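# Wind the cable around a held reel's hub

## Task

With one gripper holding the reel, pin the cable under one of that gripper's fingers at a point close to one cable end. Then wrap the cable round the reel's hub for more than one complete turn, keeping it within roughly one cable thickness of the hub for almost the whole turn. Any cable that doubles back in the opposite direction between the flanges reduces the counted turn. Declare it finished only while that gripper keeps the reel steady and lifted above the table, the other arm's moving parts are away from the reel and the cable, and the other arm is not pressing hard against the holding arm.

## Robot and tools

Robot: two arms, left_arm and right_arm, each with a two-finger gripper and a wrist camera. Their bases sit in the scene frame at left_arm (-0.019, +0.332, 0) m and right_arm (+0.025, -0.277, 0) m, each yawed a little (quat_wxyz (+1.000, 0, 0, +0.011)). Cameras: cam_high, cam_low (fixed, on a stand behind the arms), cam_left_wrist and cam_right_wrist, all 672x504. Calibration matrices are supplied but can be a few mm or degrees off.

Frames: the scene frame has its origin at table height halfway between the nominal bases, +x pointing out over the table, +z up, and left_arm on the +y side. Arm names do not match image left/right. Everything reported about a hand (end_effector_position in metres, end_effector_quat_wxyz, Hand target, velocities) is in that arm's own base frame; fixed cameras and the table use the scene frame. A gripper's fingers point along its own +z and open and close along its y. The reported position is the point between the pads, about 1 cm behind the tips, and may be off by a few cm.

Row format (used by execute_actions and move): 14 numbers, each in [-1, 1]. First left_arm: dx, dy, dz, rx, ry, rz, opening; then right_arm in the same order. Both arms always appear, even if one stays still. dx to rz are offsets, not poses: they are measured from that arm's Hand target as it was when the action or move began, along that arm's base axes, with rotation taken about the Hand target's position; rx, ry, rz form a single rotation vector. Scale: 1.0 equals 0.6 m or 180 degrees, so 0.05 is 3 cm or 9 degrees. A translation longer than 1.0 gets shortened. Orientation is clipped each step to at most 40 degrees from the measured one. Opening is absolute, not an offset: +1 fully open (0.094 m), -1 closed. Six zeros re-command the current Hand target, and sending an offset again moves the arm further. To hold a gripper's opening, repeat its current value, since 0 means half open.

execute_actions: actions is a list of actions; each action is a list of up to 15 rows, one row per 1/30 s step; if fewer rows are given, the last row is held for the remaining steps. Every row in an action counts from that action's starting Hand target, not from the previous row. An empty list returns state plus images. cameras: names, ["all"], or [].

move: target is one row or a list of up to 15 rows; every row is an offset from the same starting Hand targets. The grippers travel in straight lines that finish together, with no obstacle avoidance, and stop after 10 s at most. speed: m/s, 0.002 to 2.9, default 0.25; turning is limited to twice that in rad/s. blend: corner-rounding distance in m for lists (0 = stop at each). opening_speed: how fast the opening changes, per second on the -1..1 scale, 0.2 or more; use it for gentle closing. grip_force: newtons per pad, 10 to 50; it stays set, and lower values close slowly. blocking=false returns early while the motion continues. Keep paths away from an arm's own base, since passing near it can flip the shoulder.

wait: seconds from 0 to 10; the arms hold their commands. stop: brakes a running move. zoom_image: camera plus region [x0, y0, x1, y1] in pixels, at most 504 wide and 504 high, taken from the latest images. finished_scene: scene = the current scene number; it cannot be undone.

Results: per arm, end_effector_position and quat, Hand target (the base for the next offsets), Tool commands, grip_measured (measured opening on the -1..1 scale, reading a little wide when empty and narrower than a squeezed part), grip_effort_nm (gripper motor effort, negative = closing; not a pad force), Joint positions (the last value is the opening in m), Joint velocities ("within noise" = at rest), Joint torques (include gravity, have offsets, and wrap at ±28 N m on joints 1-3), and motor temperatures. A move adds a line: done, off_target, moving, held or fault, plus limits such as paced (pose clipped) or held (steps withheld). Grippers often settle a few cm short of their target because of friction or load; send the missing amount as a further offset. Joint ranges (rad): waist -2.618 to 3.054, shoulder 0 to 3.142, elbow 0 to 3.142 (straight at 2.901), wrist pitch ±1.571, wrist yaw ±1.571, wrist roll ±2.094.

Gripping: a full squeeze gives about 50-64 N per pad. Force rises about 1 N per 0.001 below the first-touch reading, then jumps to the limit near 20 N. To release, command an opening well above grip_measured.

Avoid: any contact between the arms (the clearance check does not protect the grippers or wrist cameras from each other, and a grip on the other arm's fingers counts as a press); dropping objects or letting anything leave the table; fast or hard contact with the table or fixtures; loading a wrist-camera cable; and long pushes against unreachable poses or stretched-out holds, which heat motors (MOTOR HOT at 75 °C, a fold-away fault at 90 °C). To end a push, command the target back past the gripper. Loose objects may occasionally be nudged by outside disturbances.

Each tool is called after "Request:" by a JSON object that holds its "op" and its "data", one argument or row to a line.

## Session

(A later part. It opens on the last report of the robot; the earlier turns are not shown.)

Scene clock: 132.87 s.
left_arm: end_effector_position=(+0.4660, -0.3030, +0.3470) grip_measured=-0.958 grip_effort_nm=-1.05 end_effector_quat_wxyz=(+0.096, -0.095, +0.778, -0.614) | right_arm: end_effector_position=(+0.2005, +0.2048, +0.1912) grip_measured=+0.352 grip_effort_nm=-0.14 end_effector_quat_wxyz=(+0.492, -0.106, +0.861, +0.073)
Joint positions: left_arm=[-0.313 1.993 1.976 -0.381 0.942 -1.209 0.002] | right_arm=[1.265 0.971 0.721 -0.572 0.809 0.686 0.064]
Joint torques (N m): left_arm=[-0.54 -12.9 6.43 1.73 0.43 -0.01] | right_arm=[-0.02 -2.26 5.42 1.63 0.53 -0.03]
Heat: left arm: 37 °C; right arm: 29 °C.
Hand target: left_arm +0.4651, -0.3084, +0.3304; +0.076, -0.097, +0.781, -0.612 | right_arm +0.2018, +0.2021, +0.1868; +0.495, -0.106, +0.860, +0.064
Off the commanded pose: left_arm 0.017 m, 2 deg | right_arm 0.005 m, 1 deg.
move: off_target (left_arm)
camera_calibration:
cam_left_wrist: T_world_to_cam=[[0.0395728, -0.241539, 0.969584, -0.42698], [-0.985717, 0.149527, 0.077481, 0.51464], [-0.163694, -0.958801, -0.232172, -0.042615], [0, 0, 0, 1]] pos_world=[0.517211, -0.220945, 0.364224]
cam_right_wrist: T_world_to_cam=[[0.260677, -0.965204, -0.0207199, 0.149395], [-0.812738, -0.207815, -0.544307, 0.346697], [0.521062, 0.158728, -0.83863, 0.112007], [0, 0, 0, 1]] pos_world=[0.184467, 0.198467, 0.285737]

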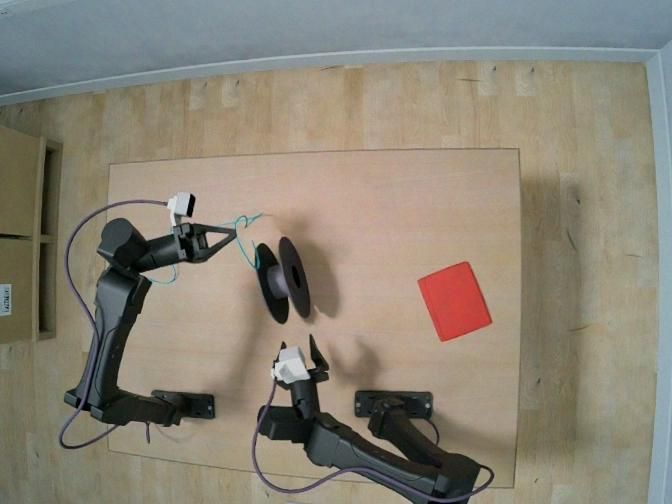

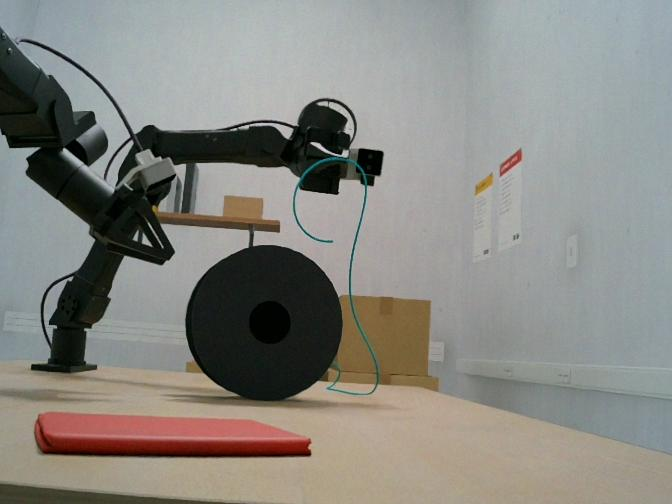

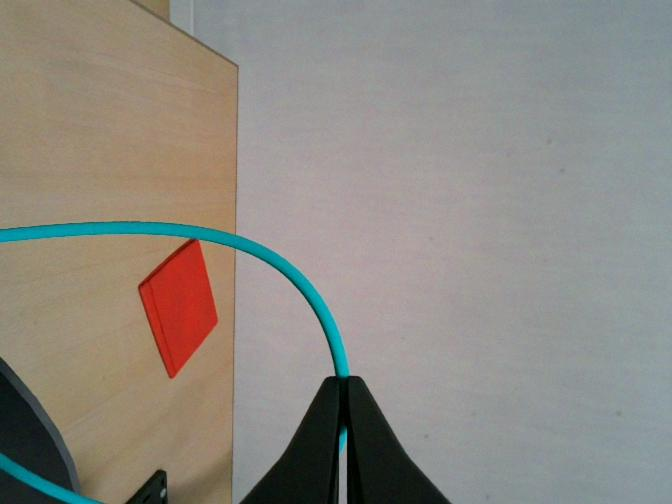

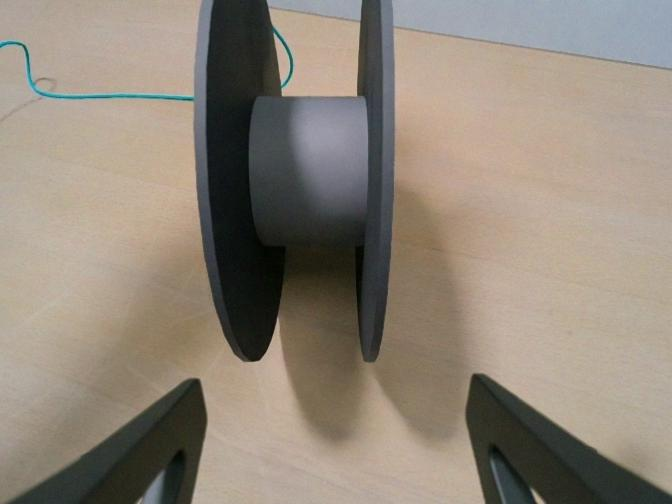

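Request:
{"op": "move", "data": {
  "target": [
    [0,0,0,0,0,0,-1,0.009,-0.031,0,0,0,0,0.35],
    [0,0,0,0,0,0,-1,0.149,0.007,-0.085,0,0,0,0.35]
  ],
  "cameras": ["cam_right_wrist","cam_low"],
  "speed": 0.1
}}

Scene clock: 142.03 s.
left_arm: end_effector_position=(+0.4660, -0.3030, +0.3470) grip_measured=-0.958 grip_effort_nm=-1.05 end_effector_quat_wxyz=(+0.096, -0.095, +0.778, -0.614) | right_arm: end_effector_position=(+0.2904, +0.2093, +0.1416) grip_measured=+0.352 grip_effort_nm=-0.13 end_effector_quat_wxyz=(+0.497, -0.106, +0.859, +0.068)
Joint positions: left_arm=[-0.313 1.993 1.976 -0.381 0.942 -1.209 0.002] | right_arm=[0.878 1.213 0.59 0.011 0.527 0.353 0.064]
Joint torques (N m): left_arm=[-0.55 -12.98 6.46 1.71 0.42 -0.02] | right_arm=[-0.72 -4.01 5.45 2.03 0.17 -0.04]
Heat: left arm: 37 °C; right arm: 29 °C.
Hand target: left_arm +0.4651, -0.3084, +0.3304; +0.076, -0.097, +0.781, -0.612 | right_arm +0.2912, +0.2064, +0.1358; +0.496, -0.106, +0.860, +0.064
Off the commanded pose: left_arm 0.017 m, 2 deg | right_arm 0.007 m, 1 deg.
move: off_target (left_arm)
camera_calibration:
cam_right_wrist: T_world_to_cam=[[0.25638, -0.966512, -0.0111243, 0.129451], [-0.806661, -0.207608, -0.553351, 0.393068], [0.532511, 0.150842, -0.832874, 0.0203024], [0, 0, 0, 1]] pos_world=[0.273073, 0.203658, 0.235854]
Images, in order (width x height): cam_low 672x504, cam_right_wrist 672x504.

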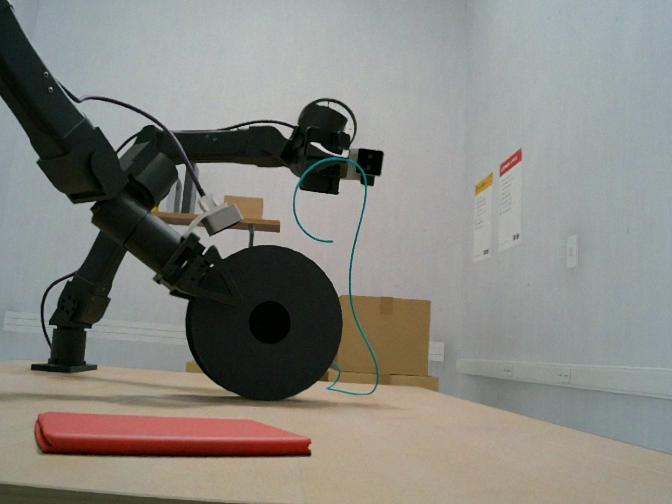

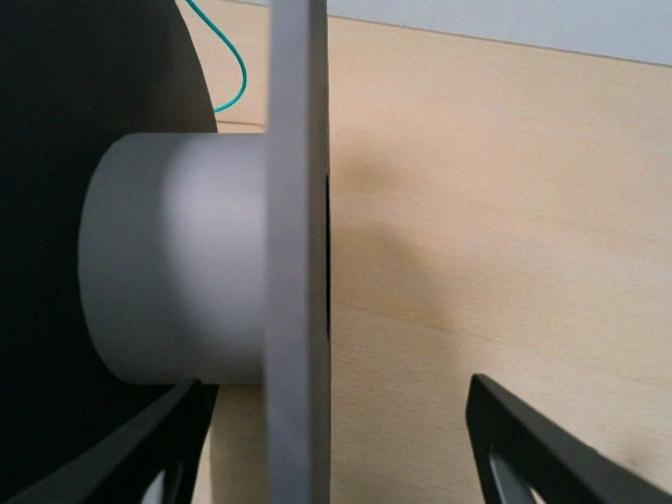

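Request:
{"op": "move", "data": {
  "target": [
    [0.019,-0.045,-0.065,-0.0433,0.161,0,-1,-0.003,0.009,-0.006,0,0,0,0.35]
  ],
  "cameras": ["all"],
  "speed": 0.12
}}

Request:
{"op": "zoom_image", "data": {
  "camera": "cam_high",
  "region": [200, 190, 340, 330]
}}

Scene clock: 147.33 s.
left_arm: end_effector_position=(+0.4759, -0.3290, +0.3024) grip_measured=-0.958 grip_effort_nm=-1.05 end_effector_quat_wxyz=(-0.113, -0.254, +0.731, -0.623) | right_arm: end_effector_position=(+0.2912, +0.2119, +0.1380) grip_measured=+0.352 grip_effort_nm=-0.14 end_effector_quat_wxyz=(+0.496, -0.108, +0.859, +0.066)
Joint positions: left_arm=[-0.333 2.124 1.976 -0.261 1.046 -1.726 0.002] | right_arm=[0.883 1.233 0.59 0.026 0.533 0.353 0.064]
Joint torques (N m): left_arm=[-0.66 -13.35 9.51 1.61 0.45 -0.04] | right_arm=[0.76 -4 5.45 2.02 0.3 0.12]
Heat: left arm: 37 °C; right arm: 29 °C.
Hand target: left_arm +0.4766, -0.3354, +0.2914; -0.128, -0.252, +0.733, -0.619 | right_arm +0.2894, +0.2118, +0.1322; +0.495, -0.106, +0.860, +0.064
Off the commanded pose: left_arm 0.013 m, 2 deg | right_arm 0.006 m, 0 deg.
move: off_target (left_arm)
camera_calibration:
cam_left_wrist: T_world_to_cam=[[0.519546, -0.109584, 0.847386, -0.538487], [-0.824449, 0.196167, 0.530851, 0.333257], [-0.224402, -0.974428, 0.0115715, -0.12621], [0, 0, 0, 1]] pos_world=[0.5262, -0.247366, 0.280856]
cam_right_wrist: T_world_to_cam=[[0.257053, -0.966382, -0.00536882, 0.130725], [-0.806724, -0.211519, -0.551776, 0.392981], [0.532091, 0.146167, -0.833975, 0.0177624], [0, 0, 0, 1]] pos_world=[0.273972, 0.206857, 0.232352]

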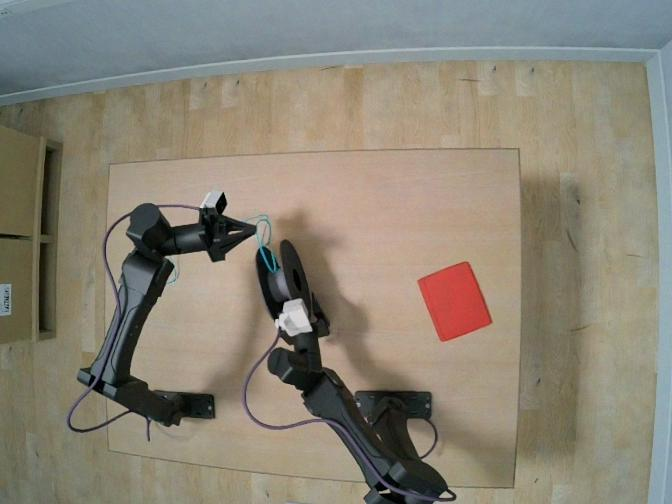

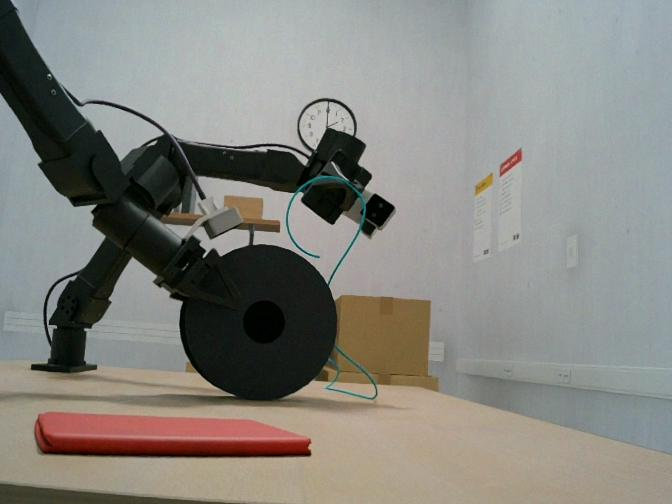

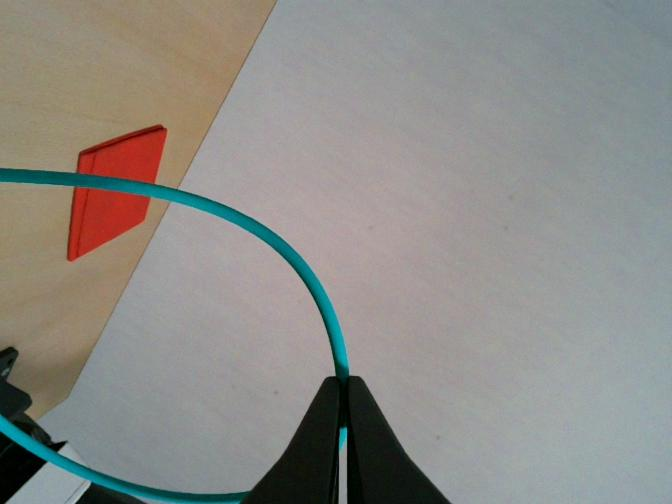

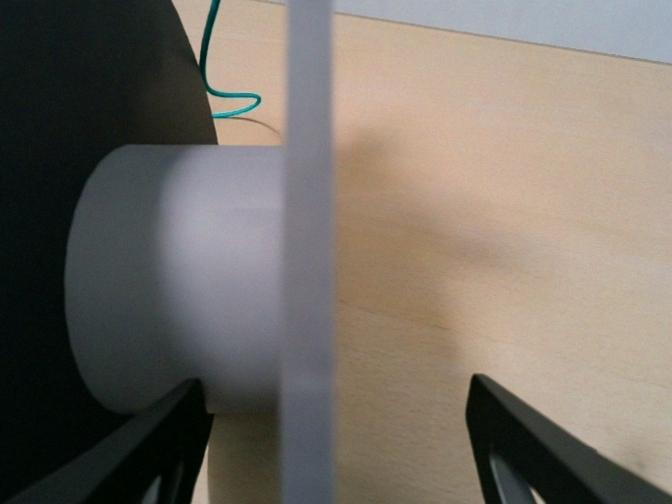

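Scaled by 3.600 from the camera's 672x504 image, which has a finer 960x720 frame.

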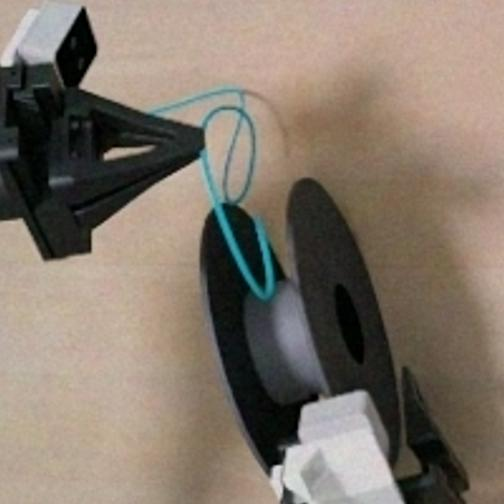

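Request:
{"op": "move", "data": {
  "target": [
    [-0.026,-0.0133,-0.1,0,0,0,-1,0,0,0,0,0,0,0.35]
  ],
  "cameras": ["cam_right_wrist","cam_low","cam_high"],
  "speed": 0.1
}}

Scene clock: 149.47 s.
left_arm: end_effector_position=(+0.4649, -0.3414, +0.2374) grip_measured=-0.958 grip_effort_nm=-1.05 end_effector_quat_wxyz=(-0.124, -0.248, +0.732, -0.623) | right_arm: end_effector_position=(+0.2912, +0.2119, +0.1380) grip_measured=+0.352 grip_effort_nm=-0.14 end_effector_quat_wxyz=(+0.496, -0.108, +0.859, +0.066)
Joint positions: left_arm=[-0.361 2.124 1.709 0.02 1.045 -1.748 0.002] | right_arm=[0.883 1.233 0.59 0.026 0.533 0.353 0.064]
Joint torques (N m): left_arm=[-0.57 -16.57 6.57 1.66 0.18 -0.03] | right_arm=[0.72 -3.95 5.44 2 0.29 0.12]
Heat: left arm: 37 °C; right arm: 29 °C.
Hand target: left_arm +0.4610, -0.3433, +0.2314; -0.128, -0.252, +0.733, -0.619 | right_arm +0.2894, +0.2118, +0.1322; +0.495, -0.106, +0.860, +0.064
Off the commanded pose: left_arm 0.007 m, 1 deg | right_arm 0.006 m, 0 deg.
move: done
camera_calibration:
cam_right_wrist: T_world_to_cam=[[0.257053, -0.966382, -0.00536882, 0.130725], [-0.806724, -0.211519, -0.551776, 0.392981], [0.532091, 0.146167, -0.833975, 0.0177624], [0, 0, 0, 1]] pos_world=[0.273972, 0.206857, 0.232352]
Images, in order (width x height): cam_high 672x504, cam_low 672x504, cam_right_wrist 672x504.

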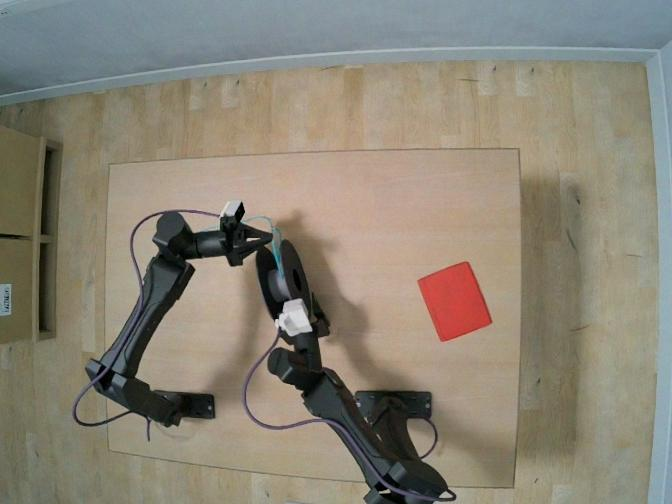

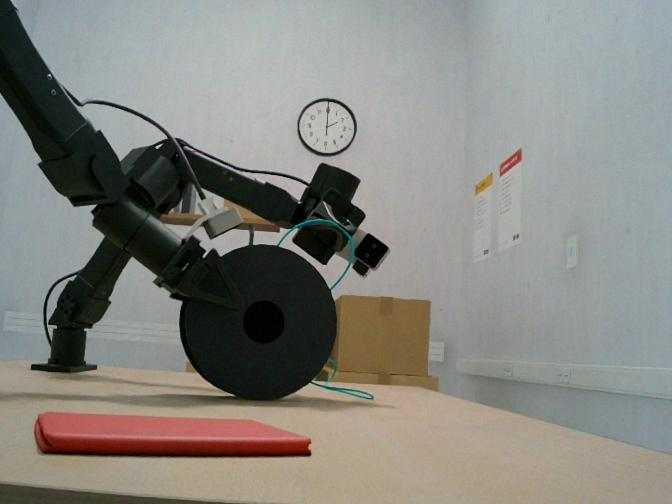

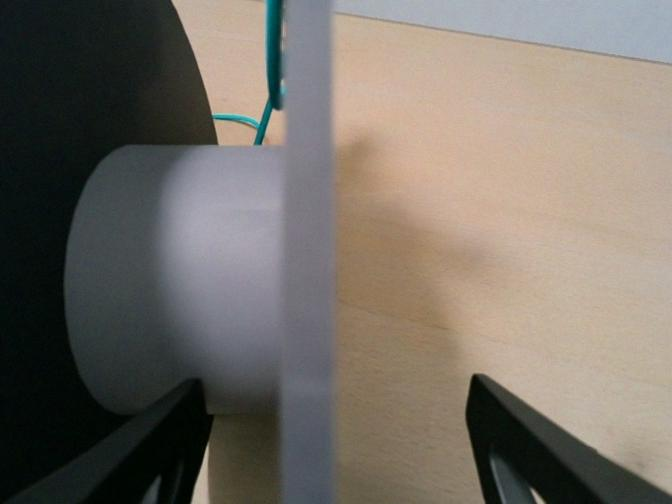

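Request:
{"op": "move", "data": {
  "target": [
    [-0.075,-0.014,0.0,0,0,0,-1,0,0,0,0,0,0,0.35]
  ],
  "cameras": ["cam_right_wrist","cam_low","cam_high"],
  "speed": 0.08
}}

Scene clock: 151.10 s.
left_arm: end_effector_position=(+0.4225, -0.3527, +0.2225) grip_measured=-0.958 grip_effort_nm=-1.05 end_effector_quat_wxyz=(-0.134, -0.256, +0.734, -0.615) | right_arm: end_effector_position=(+0.2912, +0.2119, +0.1380) grip_measured=+0.352 grip_effort_nm=-0.14 end_effector_quat_wxyz=(+0.496, -0.108, +0.859, +0.066)
Joint positions: left_arm=[-0.419 2.008 1.482 0.136 0.996 -1.788 0.002] | right_arm=[0.883 1.233 0.59 0.026 0.533 0.353 0.064]
Joint torques (N m): left_arm=[-0.42 -18.15 6.49 1.69 0.17 -0.02] | right_arm=[0.73 -3.97 5.45 2 0.28 0.12]
Heat: left arm: 37 °C; right arm: 29 °C.
Hand target: left_arm +0.4159, -0.3518, +0.2314; -0.128, -0.252, +0.733, -0.619 | right_arm +0.2893, +0.2118, +0.1322; +0.495, -0.106, +0.860, +0.064
Off the commanded pose: left_arm 0.011 m, 1 deg | right_arm 0.006 m, 0 deg.
move: off_target (left_arm)
camera_calibration:
cam_right_wrist: T_world_to_cam=[[0.257053, -0.966382, -0.00536882, 0.130725], [-0.806724, -0.211519, -0.551776, 0.392981], [0.532091, 0.146167, -0.833975, 0.0177624], [0, 0, 0, 1]] pos_world=[0.273972, 0.206857, 0.232352]
Images, in order (width x height): cam_high 672x504, cam_low 672x504, cam_right_wrist 672x504.

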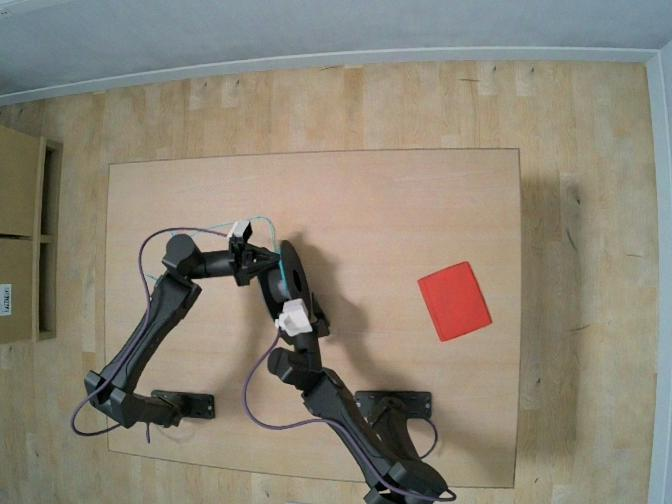

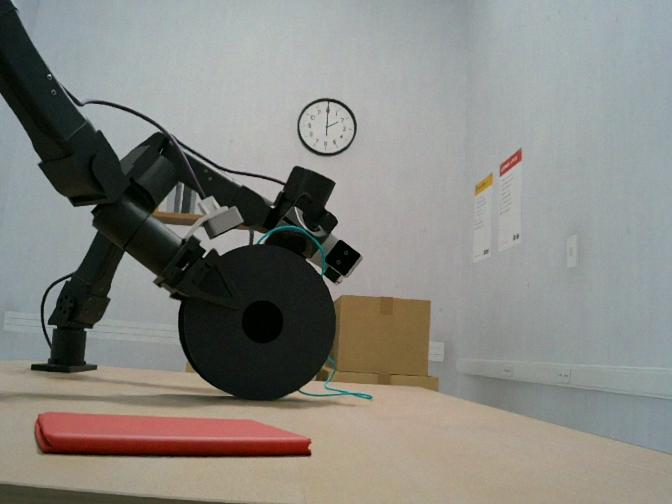

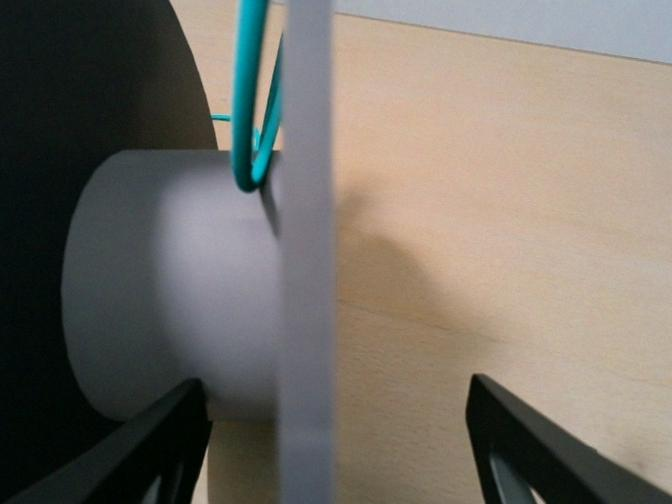

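Request:
{"op": "move", "data": {
  "target": [
    [0.1,0.04,0.15,0,0,0,-1,0,0,0,0,0,0,0.35],
    [0.06,0.33,0.15,0.2,0.055,0.035,-1,0,0,0,0,0,0,0.35],
    [-0.09,0.33,-0.2,0.422,0.113,0.072,-1,0,0,0,0,0,0,0.35]
  ],
  "cameras": ["cam_left_wrist","cam_high"],
  "speed": 0.2,
  "blend": [0.03,0.03,0]
}}

Scene clock: 161.33 s.
left_arm: end_effector_position=(+0.3640, -0.1577, +0.1015) grip_measured=-0.958 grip_effort_nm=-1.05 end_effector_quat_wxyz=(-0.017, -0.447, +0.894, +0.002) | right_arm: end_effector_position=(+0.2912, +0.2119, +0.1380) grip_measured=+0.352 grip_effort_nm=-0.13 end_effector_quat_wxyz=(+0.496, -0.108, +0.859, +0.066)
Joint positions: left_arm=[-0.401 2.09 1.866 -1.372 0.023 -1.328 0.002] | right_arm=[0.883 1.233 0.59 0.026 0.533 0.353 0.064]
Joint torques (N m): left_arm=[-0.24 -18.29 5.27 0.27 -0.16 -0.09] | right_arm=[0.65 -3.93 5.44 2 0.29 0.13]
Heat: left arm: 37 °C; right arm: 29 °C.
Hand target: left_arm +0.3619, -0.1537, +0.1114; +0.000, -0.449, +0.893, +0.000 | right_arm +0.2893, +0.2118, +0.1322; +0.495, -0.106, +0.860, +0.064
Off the commanded pose: left_arm 0.011 m, 2 deg | right_arm 0.006 m, 0 deg.
move: off_target (left_arm)
camera_calibration:
cam_left_wrist: T_world_to_cam=[[0.802183, -0.596067, -0.0347316, -0.381423], [-0.521363, -0.727624, 0.445807, 0.066656], [-0.291002, -0.339511, -0.894455, 0.234145], [0, 0, 0, 1]] pos_world=[0.40886, -0.0993584, 0.166469]
Images, in order (width x height): cam_high 672x504, cam_left_wrist 672x504.

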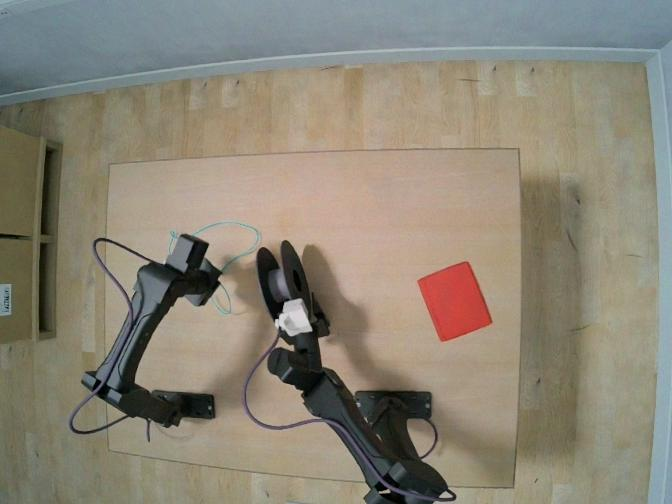

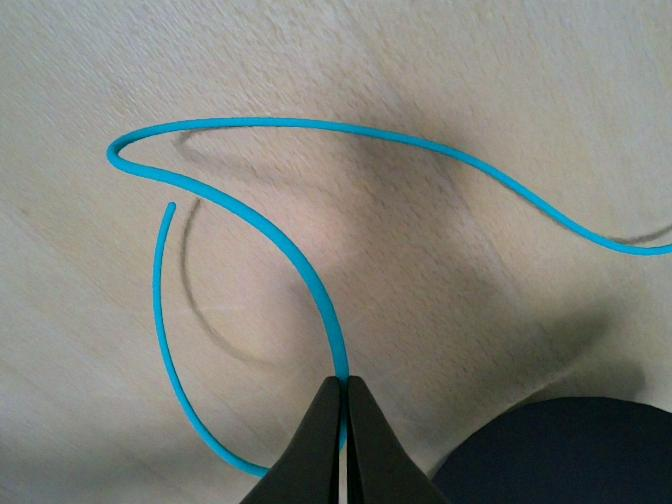

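Request:
{"op": "move", "data": {
  "target": [
    [0,0,-0.2,0,0,0,-1,0,0,0,0,0,0,0.35],
    [0,0,-0.2,0,0,0,-0.2,0,0,0,0,0,0,0.35],
    [0,0,0.02,0,0,0,0,0,0,0,0,0,0,0.35]
  ],
  "cameras": ["cam_left_wrist"],
  "speed": 0.12
}}

Scene clock: 166.37 s.
left_arm: end_effector_position=(+0.3581, -0.1550, +0.1063) grip_measured=-0.002 grip_effort_nm=0.10 end_effector_quat_wxyz=(-0.021, -0.447, +0.894, +0.008) | right_arm: end_effector_position=(+0.2912, +0.2119, +0.1380) grip_measured=+0.352 grip_effort_nm=-0.14 end_effector_quat_wxyz=(+0.496, -0.108, +0.859, +0.066)
Joint positions: left_arm=[-0.401 2.077 1.864 -1.397 0.022 -1.329 0.047] | right_arm=[0.883 1.233 0.59 0.026 0.533 0.353 0.064]
Joint torques (N m): left_arm=[-0.23 -16.83 9.83 0.07 -0.2 -0.09] | right_arm=[0.7 -3.97 5.46 2.01 0.3 0.15]
Heat: left arm: 37 °C; right arm: 29 °C.
Hand target: left_arm +0.3619, -0.1537, +0.1234; +0.000, -0.449, +0.893, +0.000 | right_arm +0.2893, +0.2118, +0.1322; +0.495, -0.106, +0.860, +0.064
Off the commanded pose: left_arm 0.018 m, 3 deg | right_arm 0.006 m, 0 deg.
move: off_target (left_arm); target 2's new opening was sent with left_arm's hand 0.016 m and 2 deg from that target; target 3's new opening was sent with left_arm's hand 0.018 m and 2 deg from that target
camera_calibration:
cam_left_wrist: T_world_to_cam=[[0.80235, -0.594923, -0.0479602, -0.373371], [-0.515302, -0.731026, 0.447287, 0.0605714], [-0.301162, -0.334167, -0.893104, 0.242035], [0, 0, 0, 1]] pos_world=[0.403678, -0.0969676, 0.171163]
Images, in order (width x height): cam_left_wrist 672x504.

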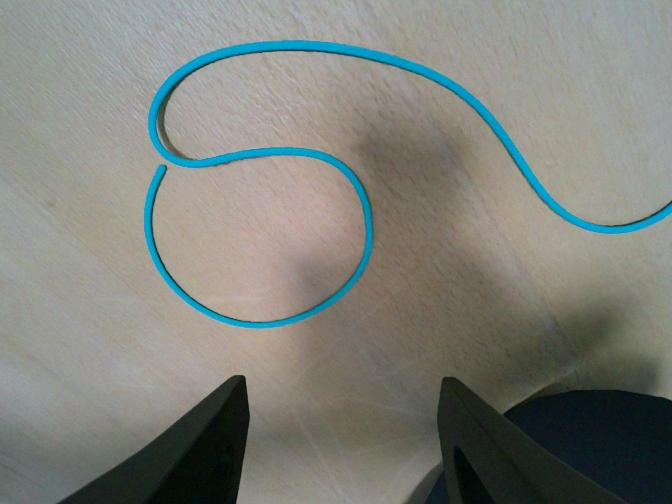

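Request:
{"op": "move", "data": {
  "target": [
    [-0.083,-0.044,-0.1,0,0,-0.428,0,0,0,0,0,0,0,0.35]
  ],
  "cameras": ["cam_left_wrist"],
  "speed": 0.15
}}

Scene clock: 172.23 s.
left_arm: end_effector_position=(+0.3129, -0.1806, +0.0555) grip_measured=-0.002 grip_effort_nm=0.10 end_effector_quat_wxyz=(-0.017, +0.197, +0.980, -0.001) | right_arm: end_effector_position=(+0.2912, +0.2119, +0.1380) grip_measured=+0.352 grip_effort_nm=-0.14 end_effector_quat_wxyz=(+0.496, -0.108, +0.859, +0.066)
Joint positions: left_arm=[-0.52 1.972 1.51 -1.139 0.013 -0.122 0.047] | right_arm=[0.883 1.233 0.59 0.026 0.533 0.353 0.064]
Joint torques (N m): left_arm=[-0.53 -16.68 5.3 0.34 -0.11 0.05] | right_arm=[0.76 -3.97 5.42 2.01 0.29 0.11]
Heat: left arm: 36 °C; right arm: 29 °C.
Hand target: left_arm +0.3122, -0.1802, +0.0634; +0.000, +0.205, +0.979, +0.000 | right_arm +0.2893, +0.2118, +0.1322; +0.495, -0.106, +0.860, +0.064
Off the commanded pose: left_arm 0.008 m, 2 deg | right_arm 0.006 m, 0 deg.
move: done
camera_calibration:
cam_left_wrist: T_world_to_cam=[[-0.38212, -0.924087, -0.00682127, -0.0458282], [-0.826607, 0.338492, 0.449605, 0.331777], [-0.413165, 0.177442, -0.893202, 0.302012], [0, 0, 0, 1]] pos_world=[0.381518, -0.208243, 0.120277]
Images, in order (width x height): cam_left_wrist 672x504.

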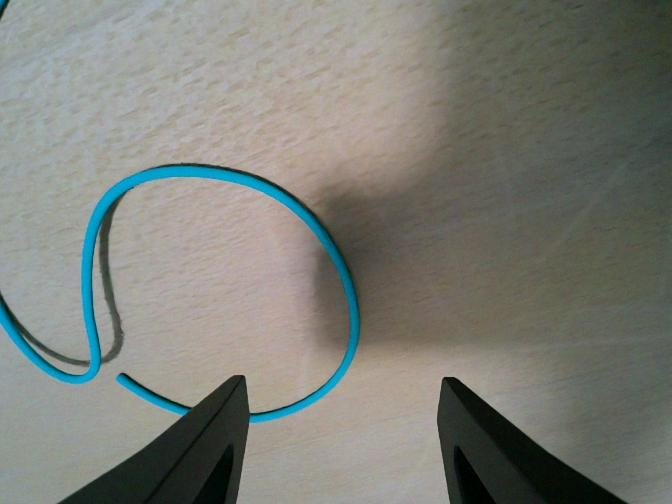

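Request:
{"op": "move", "data": {
  "target": [
    [0,-0.005,-0.125,0,0,0,0,0,0,0,0,0,0,0.35],
    [0,-0.005,-0.125,0,0,0,-0.85,0,0,0,0,0,0,0.35],
    [0,-0.005,-0.125,0,0,0,-1,0,0,0,0,0,0,0.35],
    [0,-0.005,0.15,0,0,0,-1,0,0,0,0,0,0,0.35]
  ],
  "cameras": ["cam_left_wrist","cam_low"],
  "speed": 0.12,
  "opening_speed": 0.5
}}

Scene clock: 179.03 s.
left_arm: end_effector_position=(+0.3105, -0.1793, +0.1393) grip_measured=-0.958 grip_effort_nm=-1.05 end_effector_quat_wxyz=(-0.018, +0.201, +0.979, +0.007) | right_arm: end_effector_position=(+0.2912, +0.2119, +0.1380) grip_measured=+0.352 grip_effort_nm=-0.14 end_effector_quat_wxyz=(+0.496, -0.108, +0.859, +0.066)
Joint positions: left_arm=[-0.527 1.949 1.811 -1.471 -0.001 -0.122 0.002] | right_arm=[0.883 1.233 0.59 0.026 0.533 0.353 0.064]
Joint torques (N m): left_arm=[-0.62 -14.78 9.84 0.13 0.05 0] | right_arm=[0.72 -3.95 5.42 2.02 0.3 0.12]
Heat: left arm: 36 °C; right arm: 29 °C.
Hand target: left_arm +0.3121, -0.1831, +0.1535; +0.000, +0.205, +0.979, +0.000 | right_arm +0.2893, +0.2118, +0.1322; +0.495, -0.106, +0.860, +0.064
Off the commanded pose: left_arm 0.015 m, 2 deg | right_arm 0.006 m, 0 deg.
move: off_target (left_arm); target 2's new opening was sent with left_arm's hand 0.017 m and 1 deg from that target; target 3's new opening was sent with left_arm's hand 0.018 m and 2 deg from that target
camera_calibration:
cam_left_wrist: T_world_to_cam=[[-0.389222, -0.920894, -0.0214843, -0.0401635], [-0.823944, 0.337628, 0.455108, 0.289862], [-0.411852, 0.19484, -0.890177, 0.377845], [0, 0, 0, 1]] pos_world=[0.378814, -0.208471, 0.203568]
Images, in order (width x height): cam_low 672x504, cam_left_wrist 672x504.

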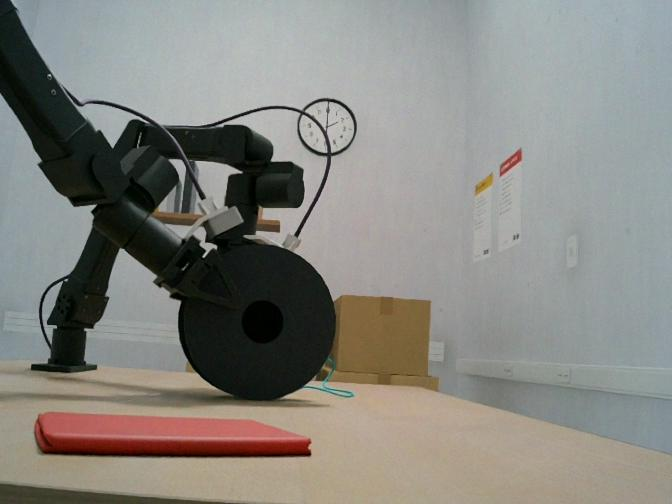

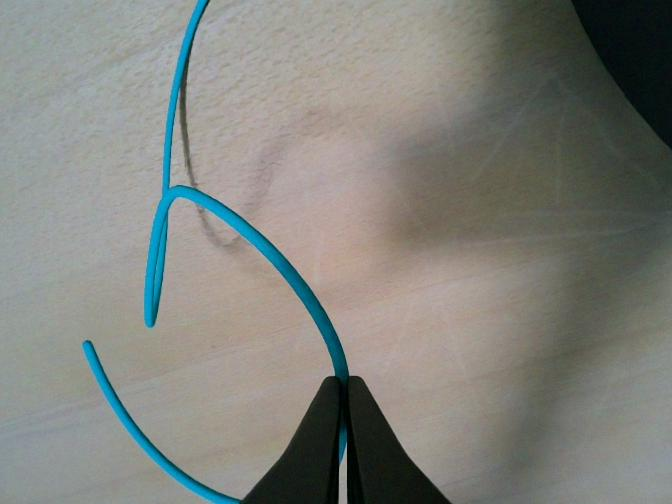

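Request:
{"op": "move", "data": {
  "target": [
    [0.08,0.1,0.29,-0.15,0.025,0.075,-1,0,0,0,0,0,0,0.35],
    [0.163,-0.26,0.255,-0.4268,0.0708,0.2115,-1,0,0,0,0,0,0,0.35]
  ],
  "cameras": ["cam_right_wrist","cam_low","cam_high"],
  "speed": 0.2,
  "blend": [0.04,0]
}}

Request:
{"op": "zoom_image", "data": {
  "camera": "cam_high",
  "region": [200, 190, 340, 330]
}}

Scene clock: 185.50 s.
left_arm: end_effector_position=(+0.4187, -0.3401, +0.2975) grip_measured=-0.958 grip_effort_nm=-1.05 end_effector_quat_wxyz=(+0.019, -0.151, +0.776, -0.612) | right_arm: end_effector_position=(+0.2912, +0.2119, +0.1381) grip_measured=+0.352 grip_effort_nm=-0.14 end_effector_quat_wxyz=(+0.497, -0.108, +0.859, +0.066)
Joint positions: left_arm=[-0.423 1.876 1.635 -0.163 0.883 -1.413 0.002] | right_arm=[0.883 1.233 0.59 0.027 0.533 0.353 0.064]
Joint torques (N m): left_arm=[-0.64 -17.25 6.58 1.76 0.14 -0.04] | right_arm=[0.68 -3.96 5.41 2.01 0.29 0.13]
Heat: left arm: 36 °C; right arm: 30 °C.
Hand target: left_arm +0.4100, -0.3391, +0.3065; +0.026, -0.146, +0.774, -0.616 | right_arm +0.2894, +0.2119, +0.1322; +0.496, -0.106, +0.860, +0.064
Off the commanded pose: left_arm 0.013 m, 1 deg | right_arm 0.006 m, 0 deg.
move: off_target (left_arm)
camera_calibration:
cam_right_wrist: T_world_to_cam=[[0.257052, -0.966381, -0.00566004, 0.130793], [-0.806616, -0.211323, -0.552008, 0.39302], [0.532254, 0.146461, -0.833819, 0.0177042], [0, 0, 0, 1]] pos_world=[0.273972, 0.206857, 0.232453]
Images, in order (width x height): cam_high 672x504, cam_low 672x504, cam_right_wrist 672x504.

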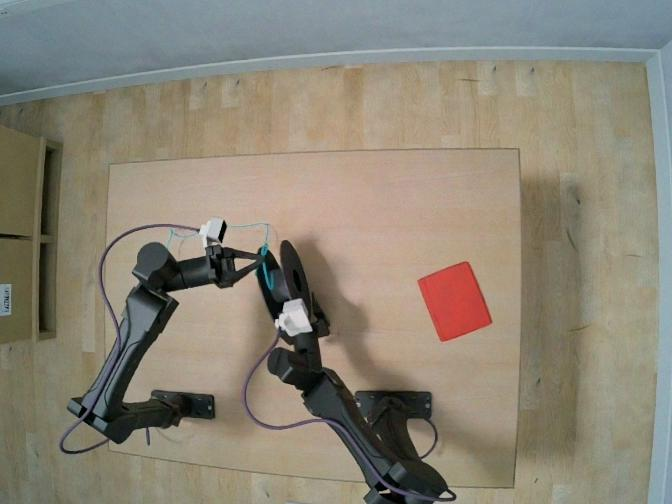

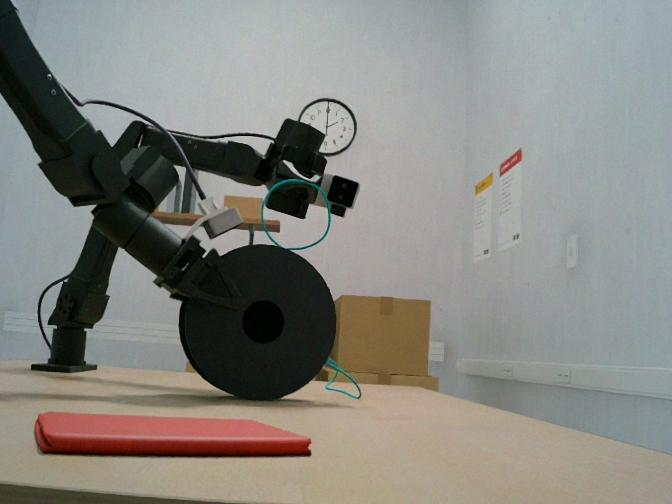

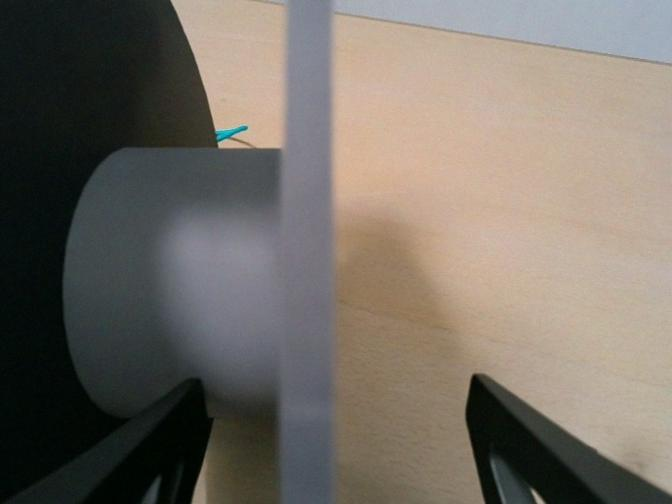

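Scaled by 3.600 from the camera's 672x504 image, which has a finer 960x720 frame.

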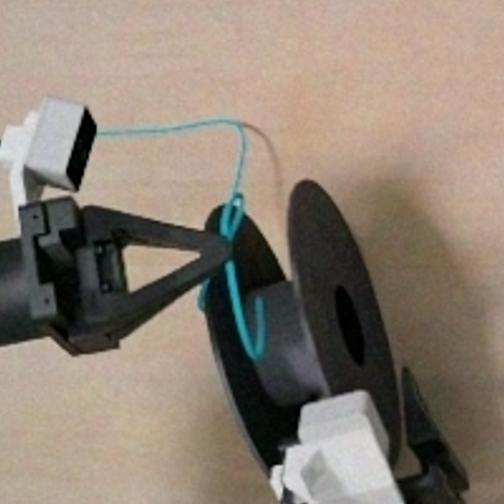

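Request:
{"op": "move", "data": {
  "target": [
    [0,0,0.18,0,0,0,-1,-0.167,-0.045,0.1,0,0,0,0.35],
    [0,0,0.18,0,0,0,-1,-0.167,-0.045,0.33,0.029,-0.107,0,0.0],
    [0,0,0.18,0,0,0,-1,-0.072,0.022,0.33,0.029,-0.107,0,0.0]
  ],
  "cameras": ["all"],
  "speed": 0.15,
  "blend": [0.02,0.02,0]
}}

Scene clock: 196.87 s.
left_arm: end_effector_position=(+0.4079, -0.3347, +0.4154) grip_measured=-0.958 grip_effort_nm=-1.05 end_effector_quat_wxyz=(+0.025, -0.151, +0.771, -0.618) | right_arm: end_effector_position=(+0.2435, +0.2241, +0.3176) grip_measured=+0.002 grip_effort_nm=-0.14 end_effector_quat_wxyz=(+0.630, -0.104, +0.766, +0.075)
Joint positions: left_arm=[-0.423 1.935 2.184 -0.625 0.879 -1.429 0.002] | right_arm=[1.184 0.999 0.896 -0.219 0.905 0.241 0.047]
Joint torques (N m): left_arm=[-0.58 -11.12 10.88 1.58 0.18 0.1] | right_arm=[-0.7 -2.55 9.62 1.96 0.19 0]
Heat: left arm: 37 °C; right arm: 30 °C.
Hand target: left_arm +0.4100, -0.3391, +0.4145; +0.026, -0.146, +0.774, -0.616 | right_arm +0.2462, +0.2250, +0.3304; +0.637, -0.093, +0.761, +0.084
Off the commanded pose: left_arm 0.005 m, 1 deg | right_arm 0.013 m, 2 deg.
move: off_target (right_arm); blend cut to 0 m at target 2; target 2's new opening was sent with right_arm's hand 0.011 m and 2 deg from that target
camera_calibration:
cam_left_wrist: T_world_to_cam=[[0.212026, -0.203376, 0.955868, -0.55054], [-0.956754, 0.156138, 0.245443, 0.377382], [-0.199165, -0.966571, -0.161475, -0.0841403], [0, 0, 0, 1]] pos_world=[0.461033, -0.252218, 0.420031]
cam_right_wrist: T_world_to_cam=[[0.259064, -0.9657, 0.0175778, 0.147829], [-0.589607, -0.172534, -0.789047, 0.46992], [0.765016, 0.19405, -0.614081, 0.0539355], [0, 0, 0, 1]] pos_world=[0.19751, 0.21337, 0.401312]

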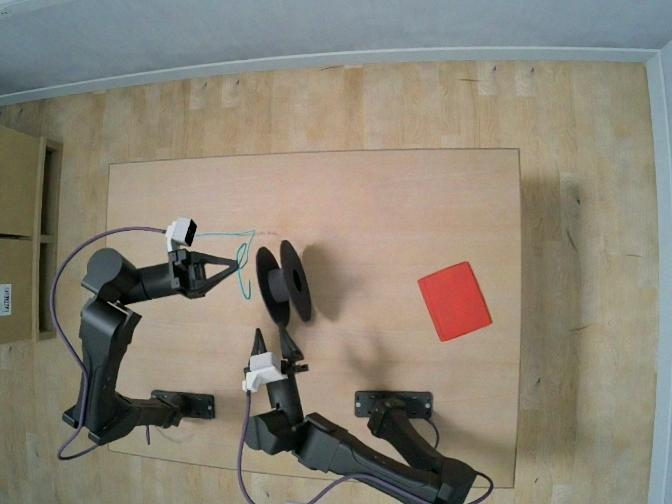

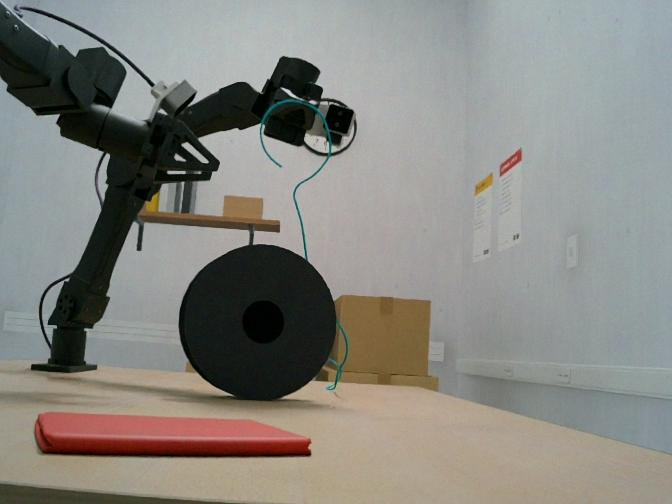

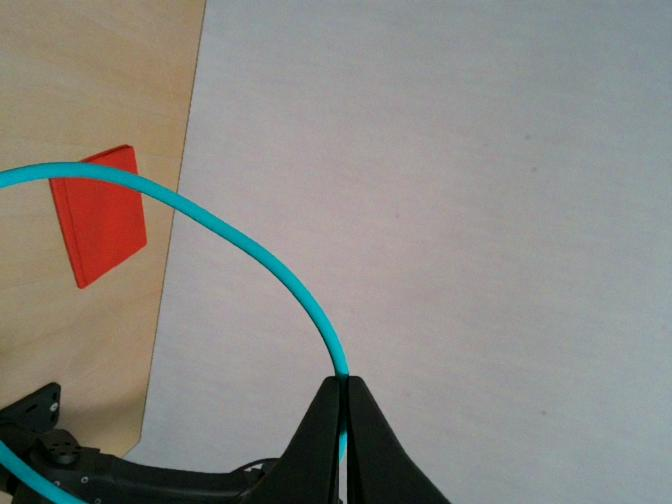

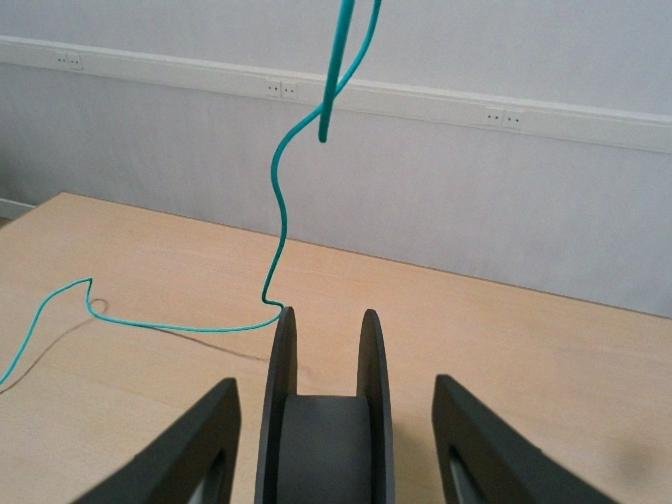

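Request:
{"op": "move", "data": {
  "target": [
    [0,0,0,0,0,0,-1,0.155,0.049,0.04,0,0,0,0.0]
  ],
  "cameras": ["cam_right_wrist","cam_low","cam_high"],
  "speed": 0.1
}}

Scene clock: 199.67 s.
left_arm: end_effector_position=(+0.4079, -0.3347, +0.4154) grip_measured=-0.958 grip_effort_nm=-1.05 end_effector_quat_wxyz=(+0.025, -0.151, +0.771, -0.618) | right_arm: end_effector_position=(+0.3352, +0.2530, +0.3414) grip_measured=+0.002 grip_effort_nm=-0.14 end_effector_quat_wxyz=(+0.627, -0.100, +0.768, +0.077)
Joint positions: left_arm=[-0.423 1.935 2.184 -0.625 0.879 -1.429 0.002] | right_arm=[0.901 1.288 1.139 -0.103 0.634 0.144 0.047]
Joint torques (N m): left_arm=[-0.61 -11.14 10.95 1.57 0.18 0.1] | right_arm=[-0.61 -5.19 9.83 2.18 0.09 -0.03]
Heat: left arm: 38 °C; right arm: 30 °C.
Hand target: left_arm +0.4100, -0.3391, +0.4145; +0.026, -0.146, +0.774, -0.616 | right_arm +0.3392, +0.2546, +0.3541; +0.637, -0.093, +0.761, +0.084
Off the commanded pose: left_arm 0.005 m, 1 deg | right_arm 0.014 m, 2 deg.
move: off_target (right_arm)
camera_calibration:
cam_right_wrist: T_world_to_cam=[[0.256188, -0.966582, 0.00930415, 0.155482], [-0.595867, -0.165496, -0.785846, 0.546922], [0.761125, 0.195781, -0.618352, -0.00492855], [0, 0, 0, 1]] pos_world=[0.289811, 0.241765, 0.425302]
Images, in order (width x height): cam_high 672x504, cam_low 672x504, cam_right_wrist 672x504.

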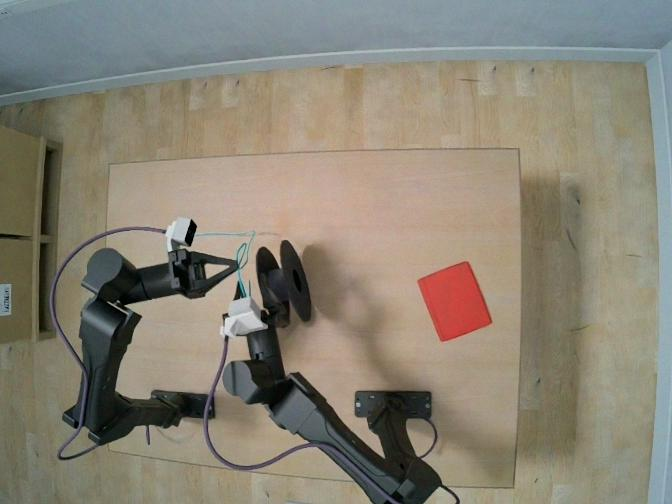

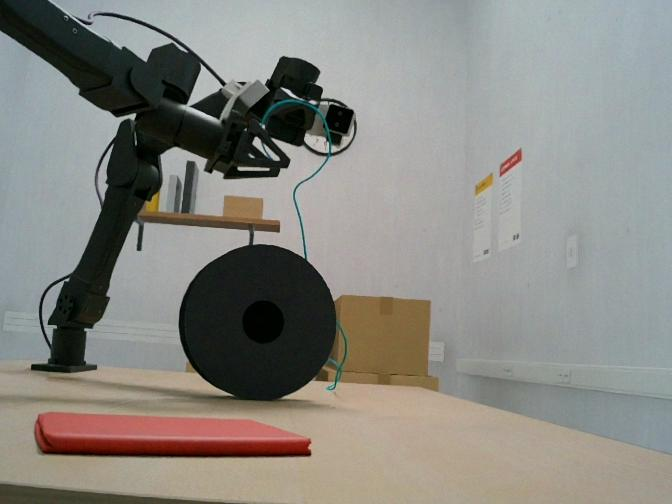

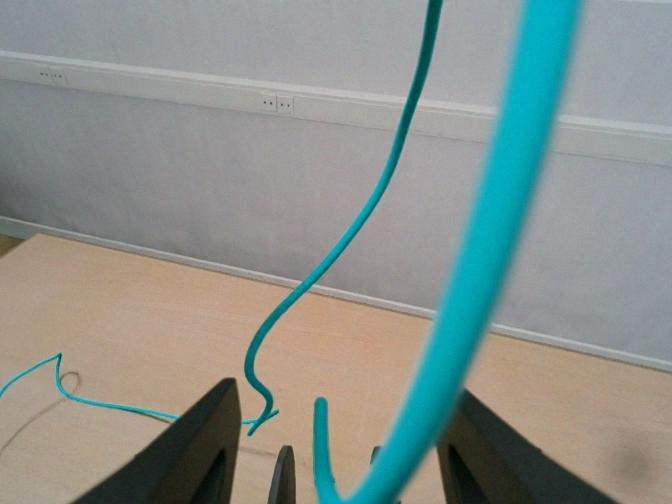

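Request:
{"op": "move", "data": {
  "target": [
    [0,0,0,0,0,0,-1,0,0,0,0,0,0,-1]
  ],
  "cameras": ["cam_right_wrist"],
  "opening_speed": 0.5
}}

Scene clock: 202.20 s.
left_arm: end_effector_position=(+0.4079, -0.3347, +0.4154) grip_measured=-0.958 grip_effort_nm=-1.05 end_effector_quat_wxyz=(+0.025, -0.151, +0.771, -0.618) | right_arm: end_effector_position=(+0.3351, +0.2530, +0.3414) grip_measured=-0.948 grip_effort_nm=-1.00 end_effector_quat_wxyz=(+0.627, -0.100, +0.768, +0.077)
Joint positions: left_arm=[-0.423 1.935 2.184 -0.625 0.879 -1.429 0.002] | right_arm=[0.901 1.288 1.139 -0.103 0.634 0.143 0.002]
Joint torques (N m): left_arm=[-0.65 -11.12 10.93 1.56 0.17 0.1] | right_arm=[-0.59 -5.15 9.84 2.18 0.07 -0.04]
Heat: left arm: 38 °C; right arm: 30 °C.
Hand target: left_arm +0.4100, -0.3391, +0.4145; +0.026, -0.146, +0.774, -0.616 | right_arm +0.3392, +0.2545, +0.3541; +0.637, -0.093, +0.761, +0.084
Off the commanded pose: left_arm 0.005 m, 1 deg | right_arm 0.013 m, 2 deg.
move: off_target (right_arm)
camera_calibration:
cam_right_wrist: T_world_to_cam=[[0.256688, -0.966443, 0.00994553, 0.155154], [-0.595705, -0.166306, -0.785798, 0.547008], [0.761083, 0.19578, -0.618403, -0.00483804], [0, 0, 0, 1]] pos_world=[0.289711, 0.241866, 0.425302]
Images, in order (width x height): cam_right_wrist 672x504.

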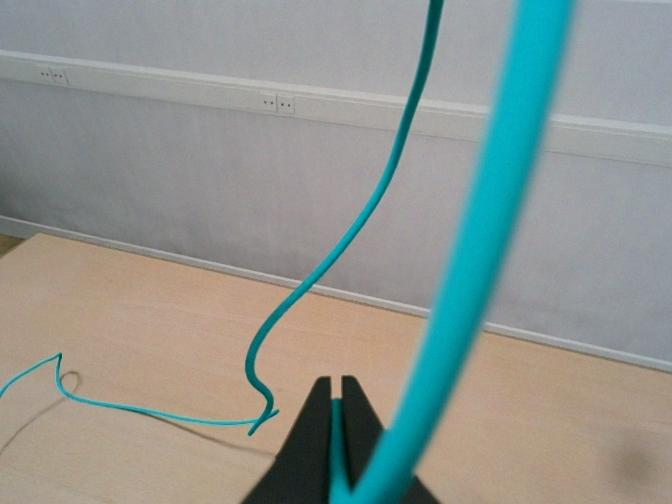

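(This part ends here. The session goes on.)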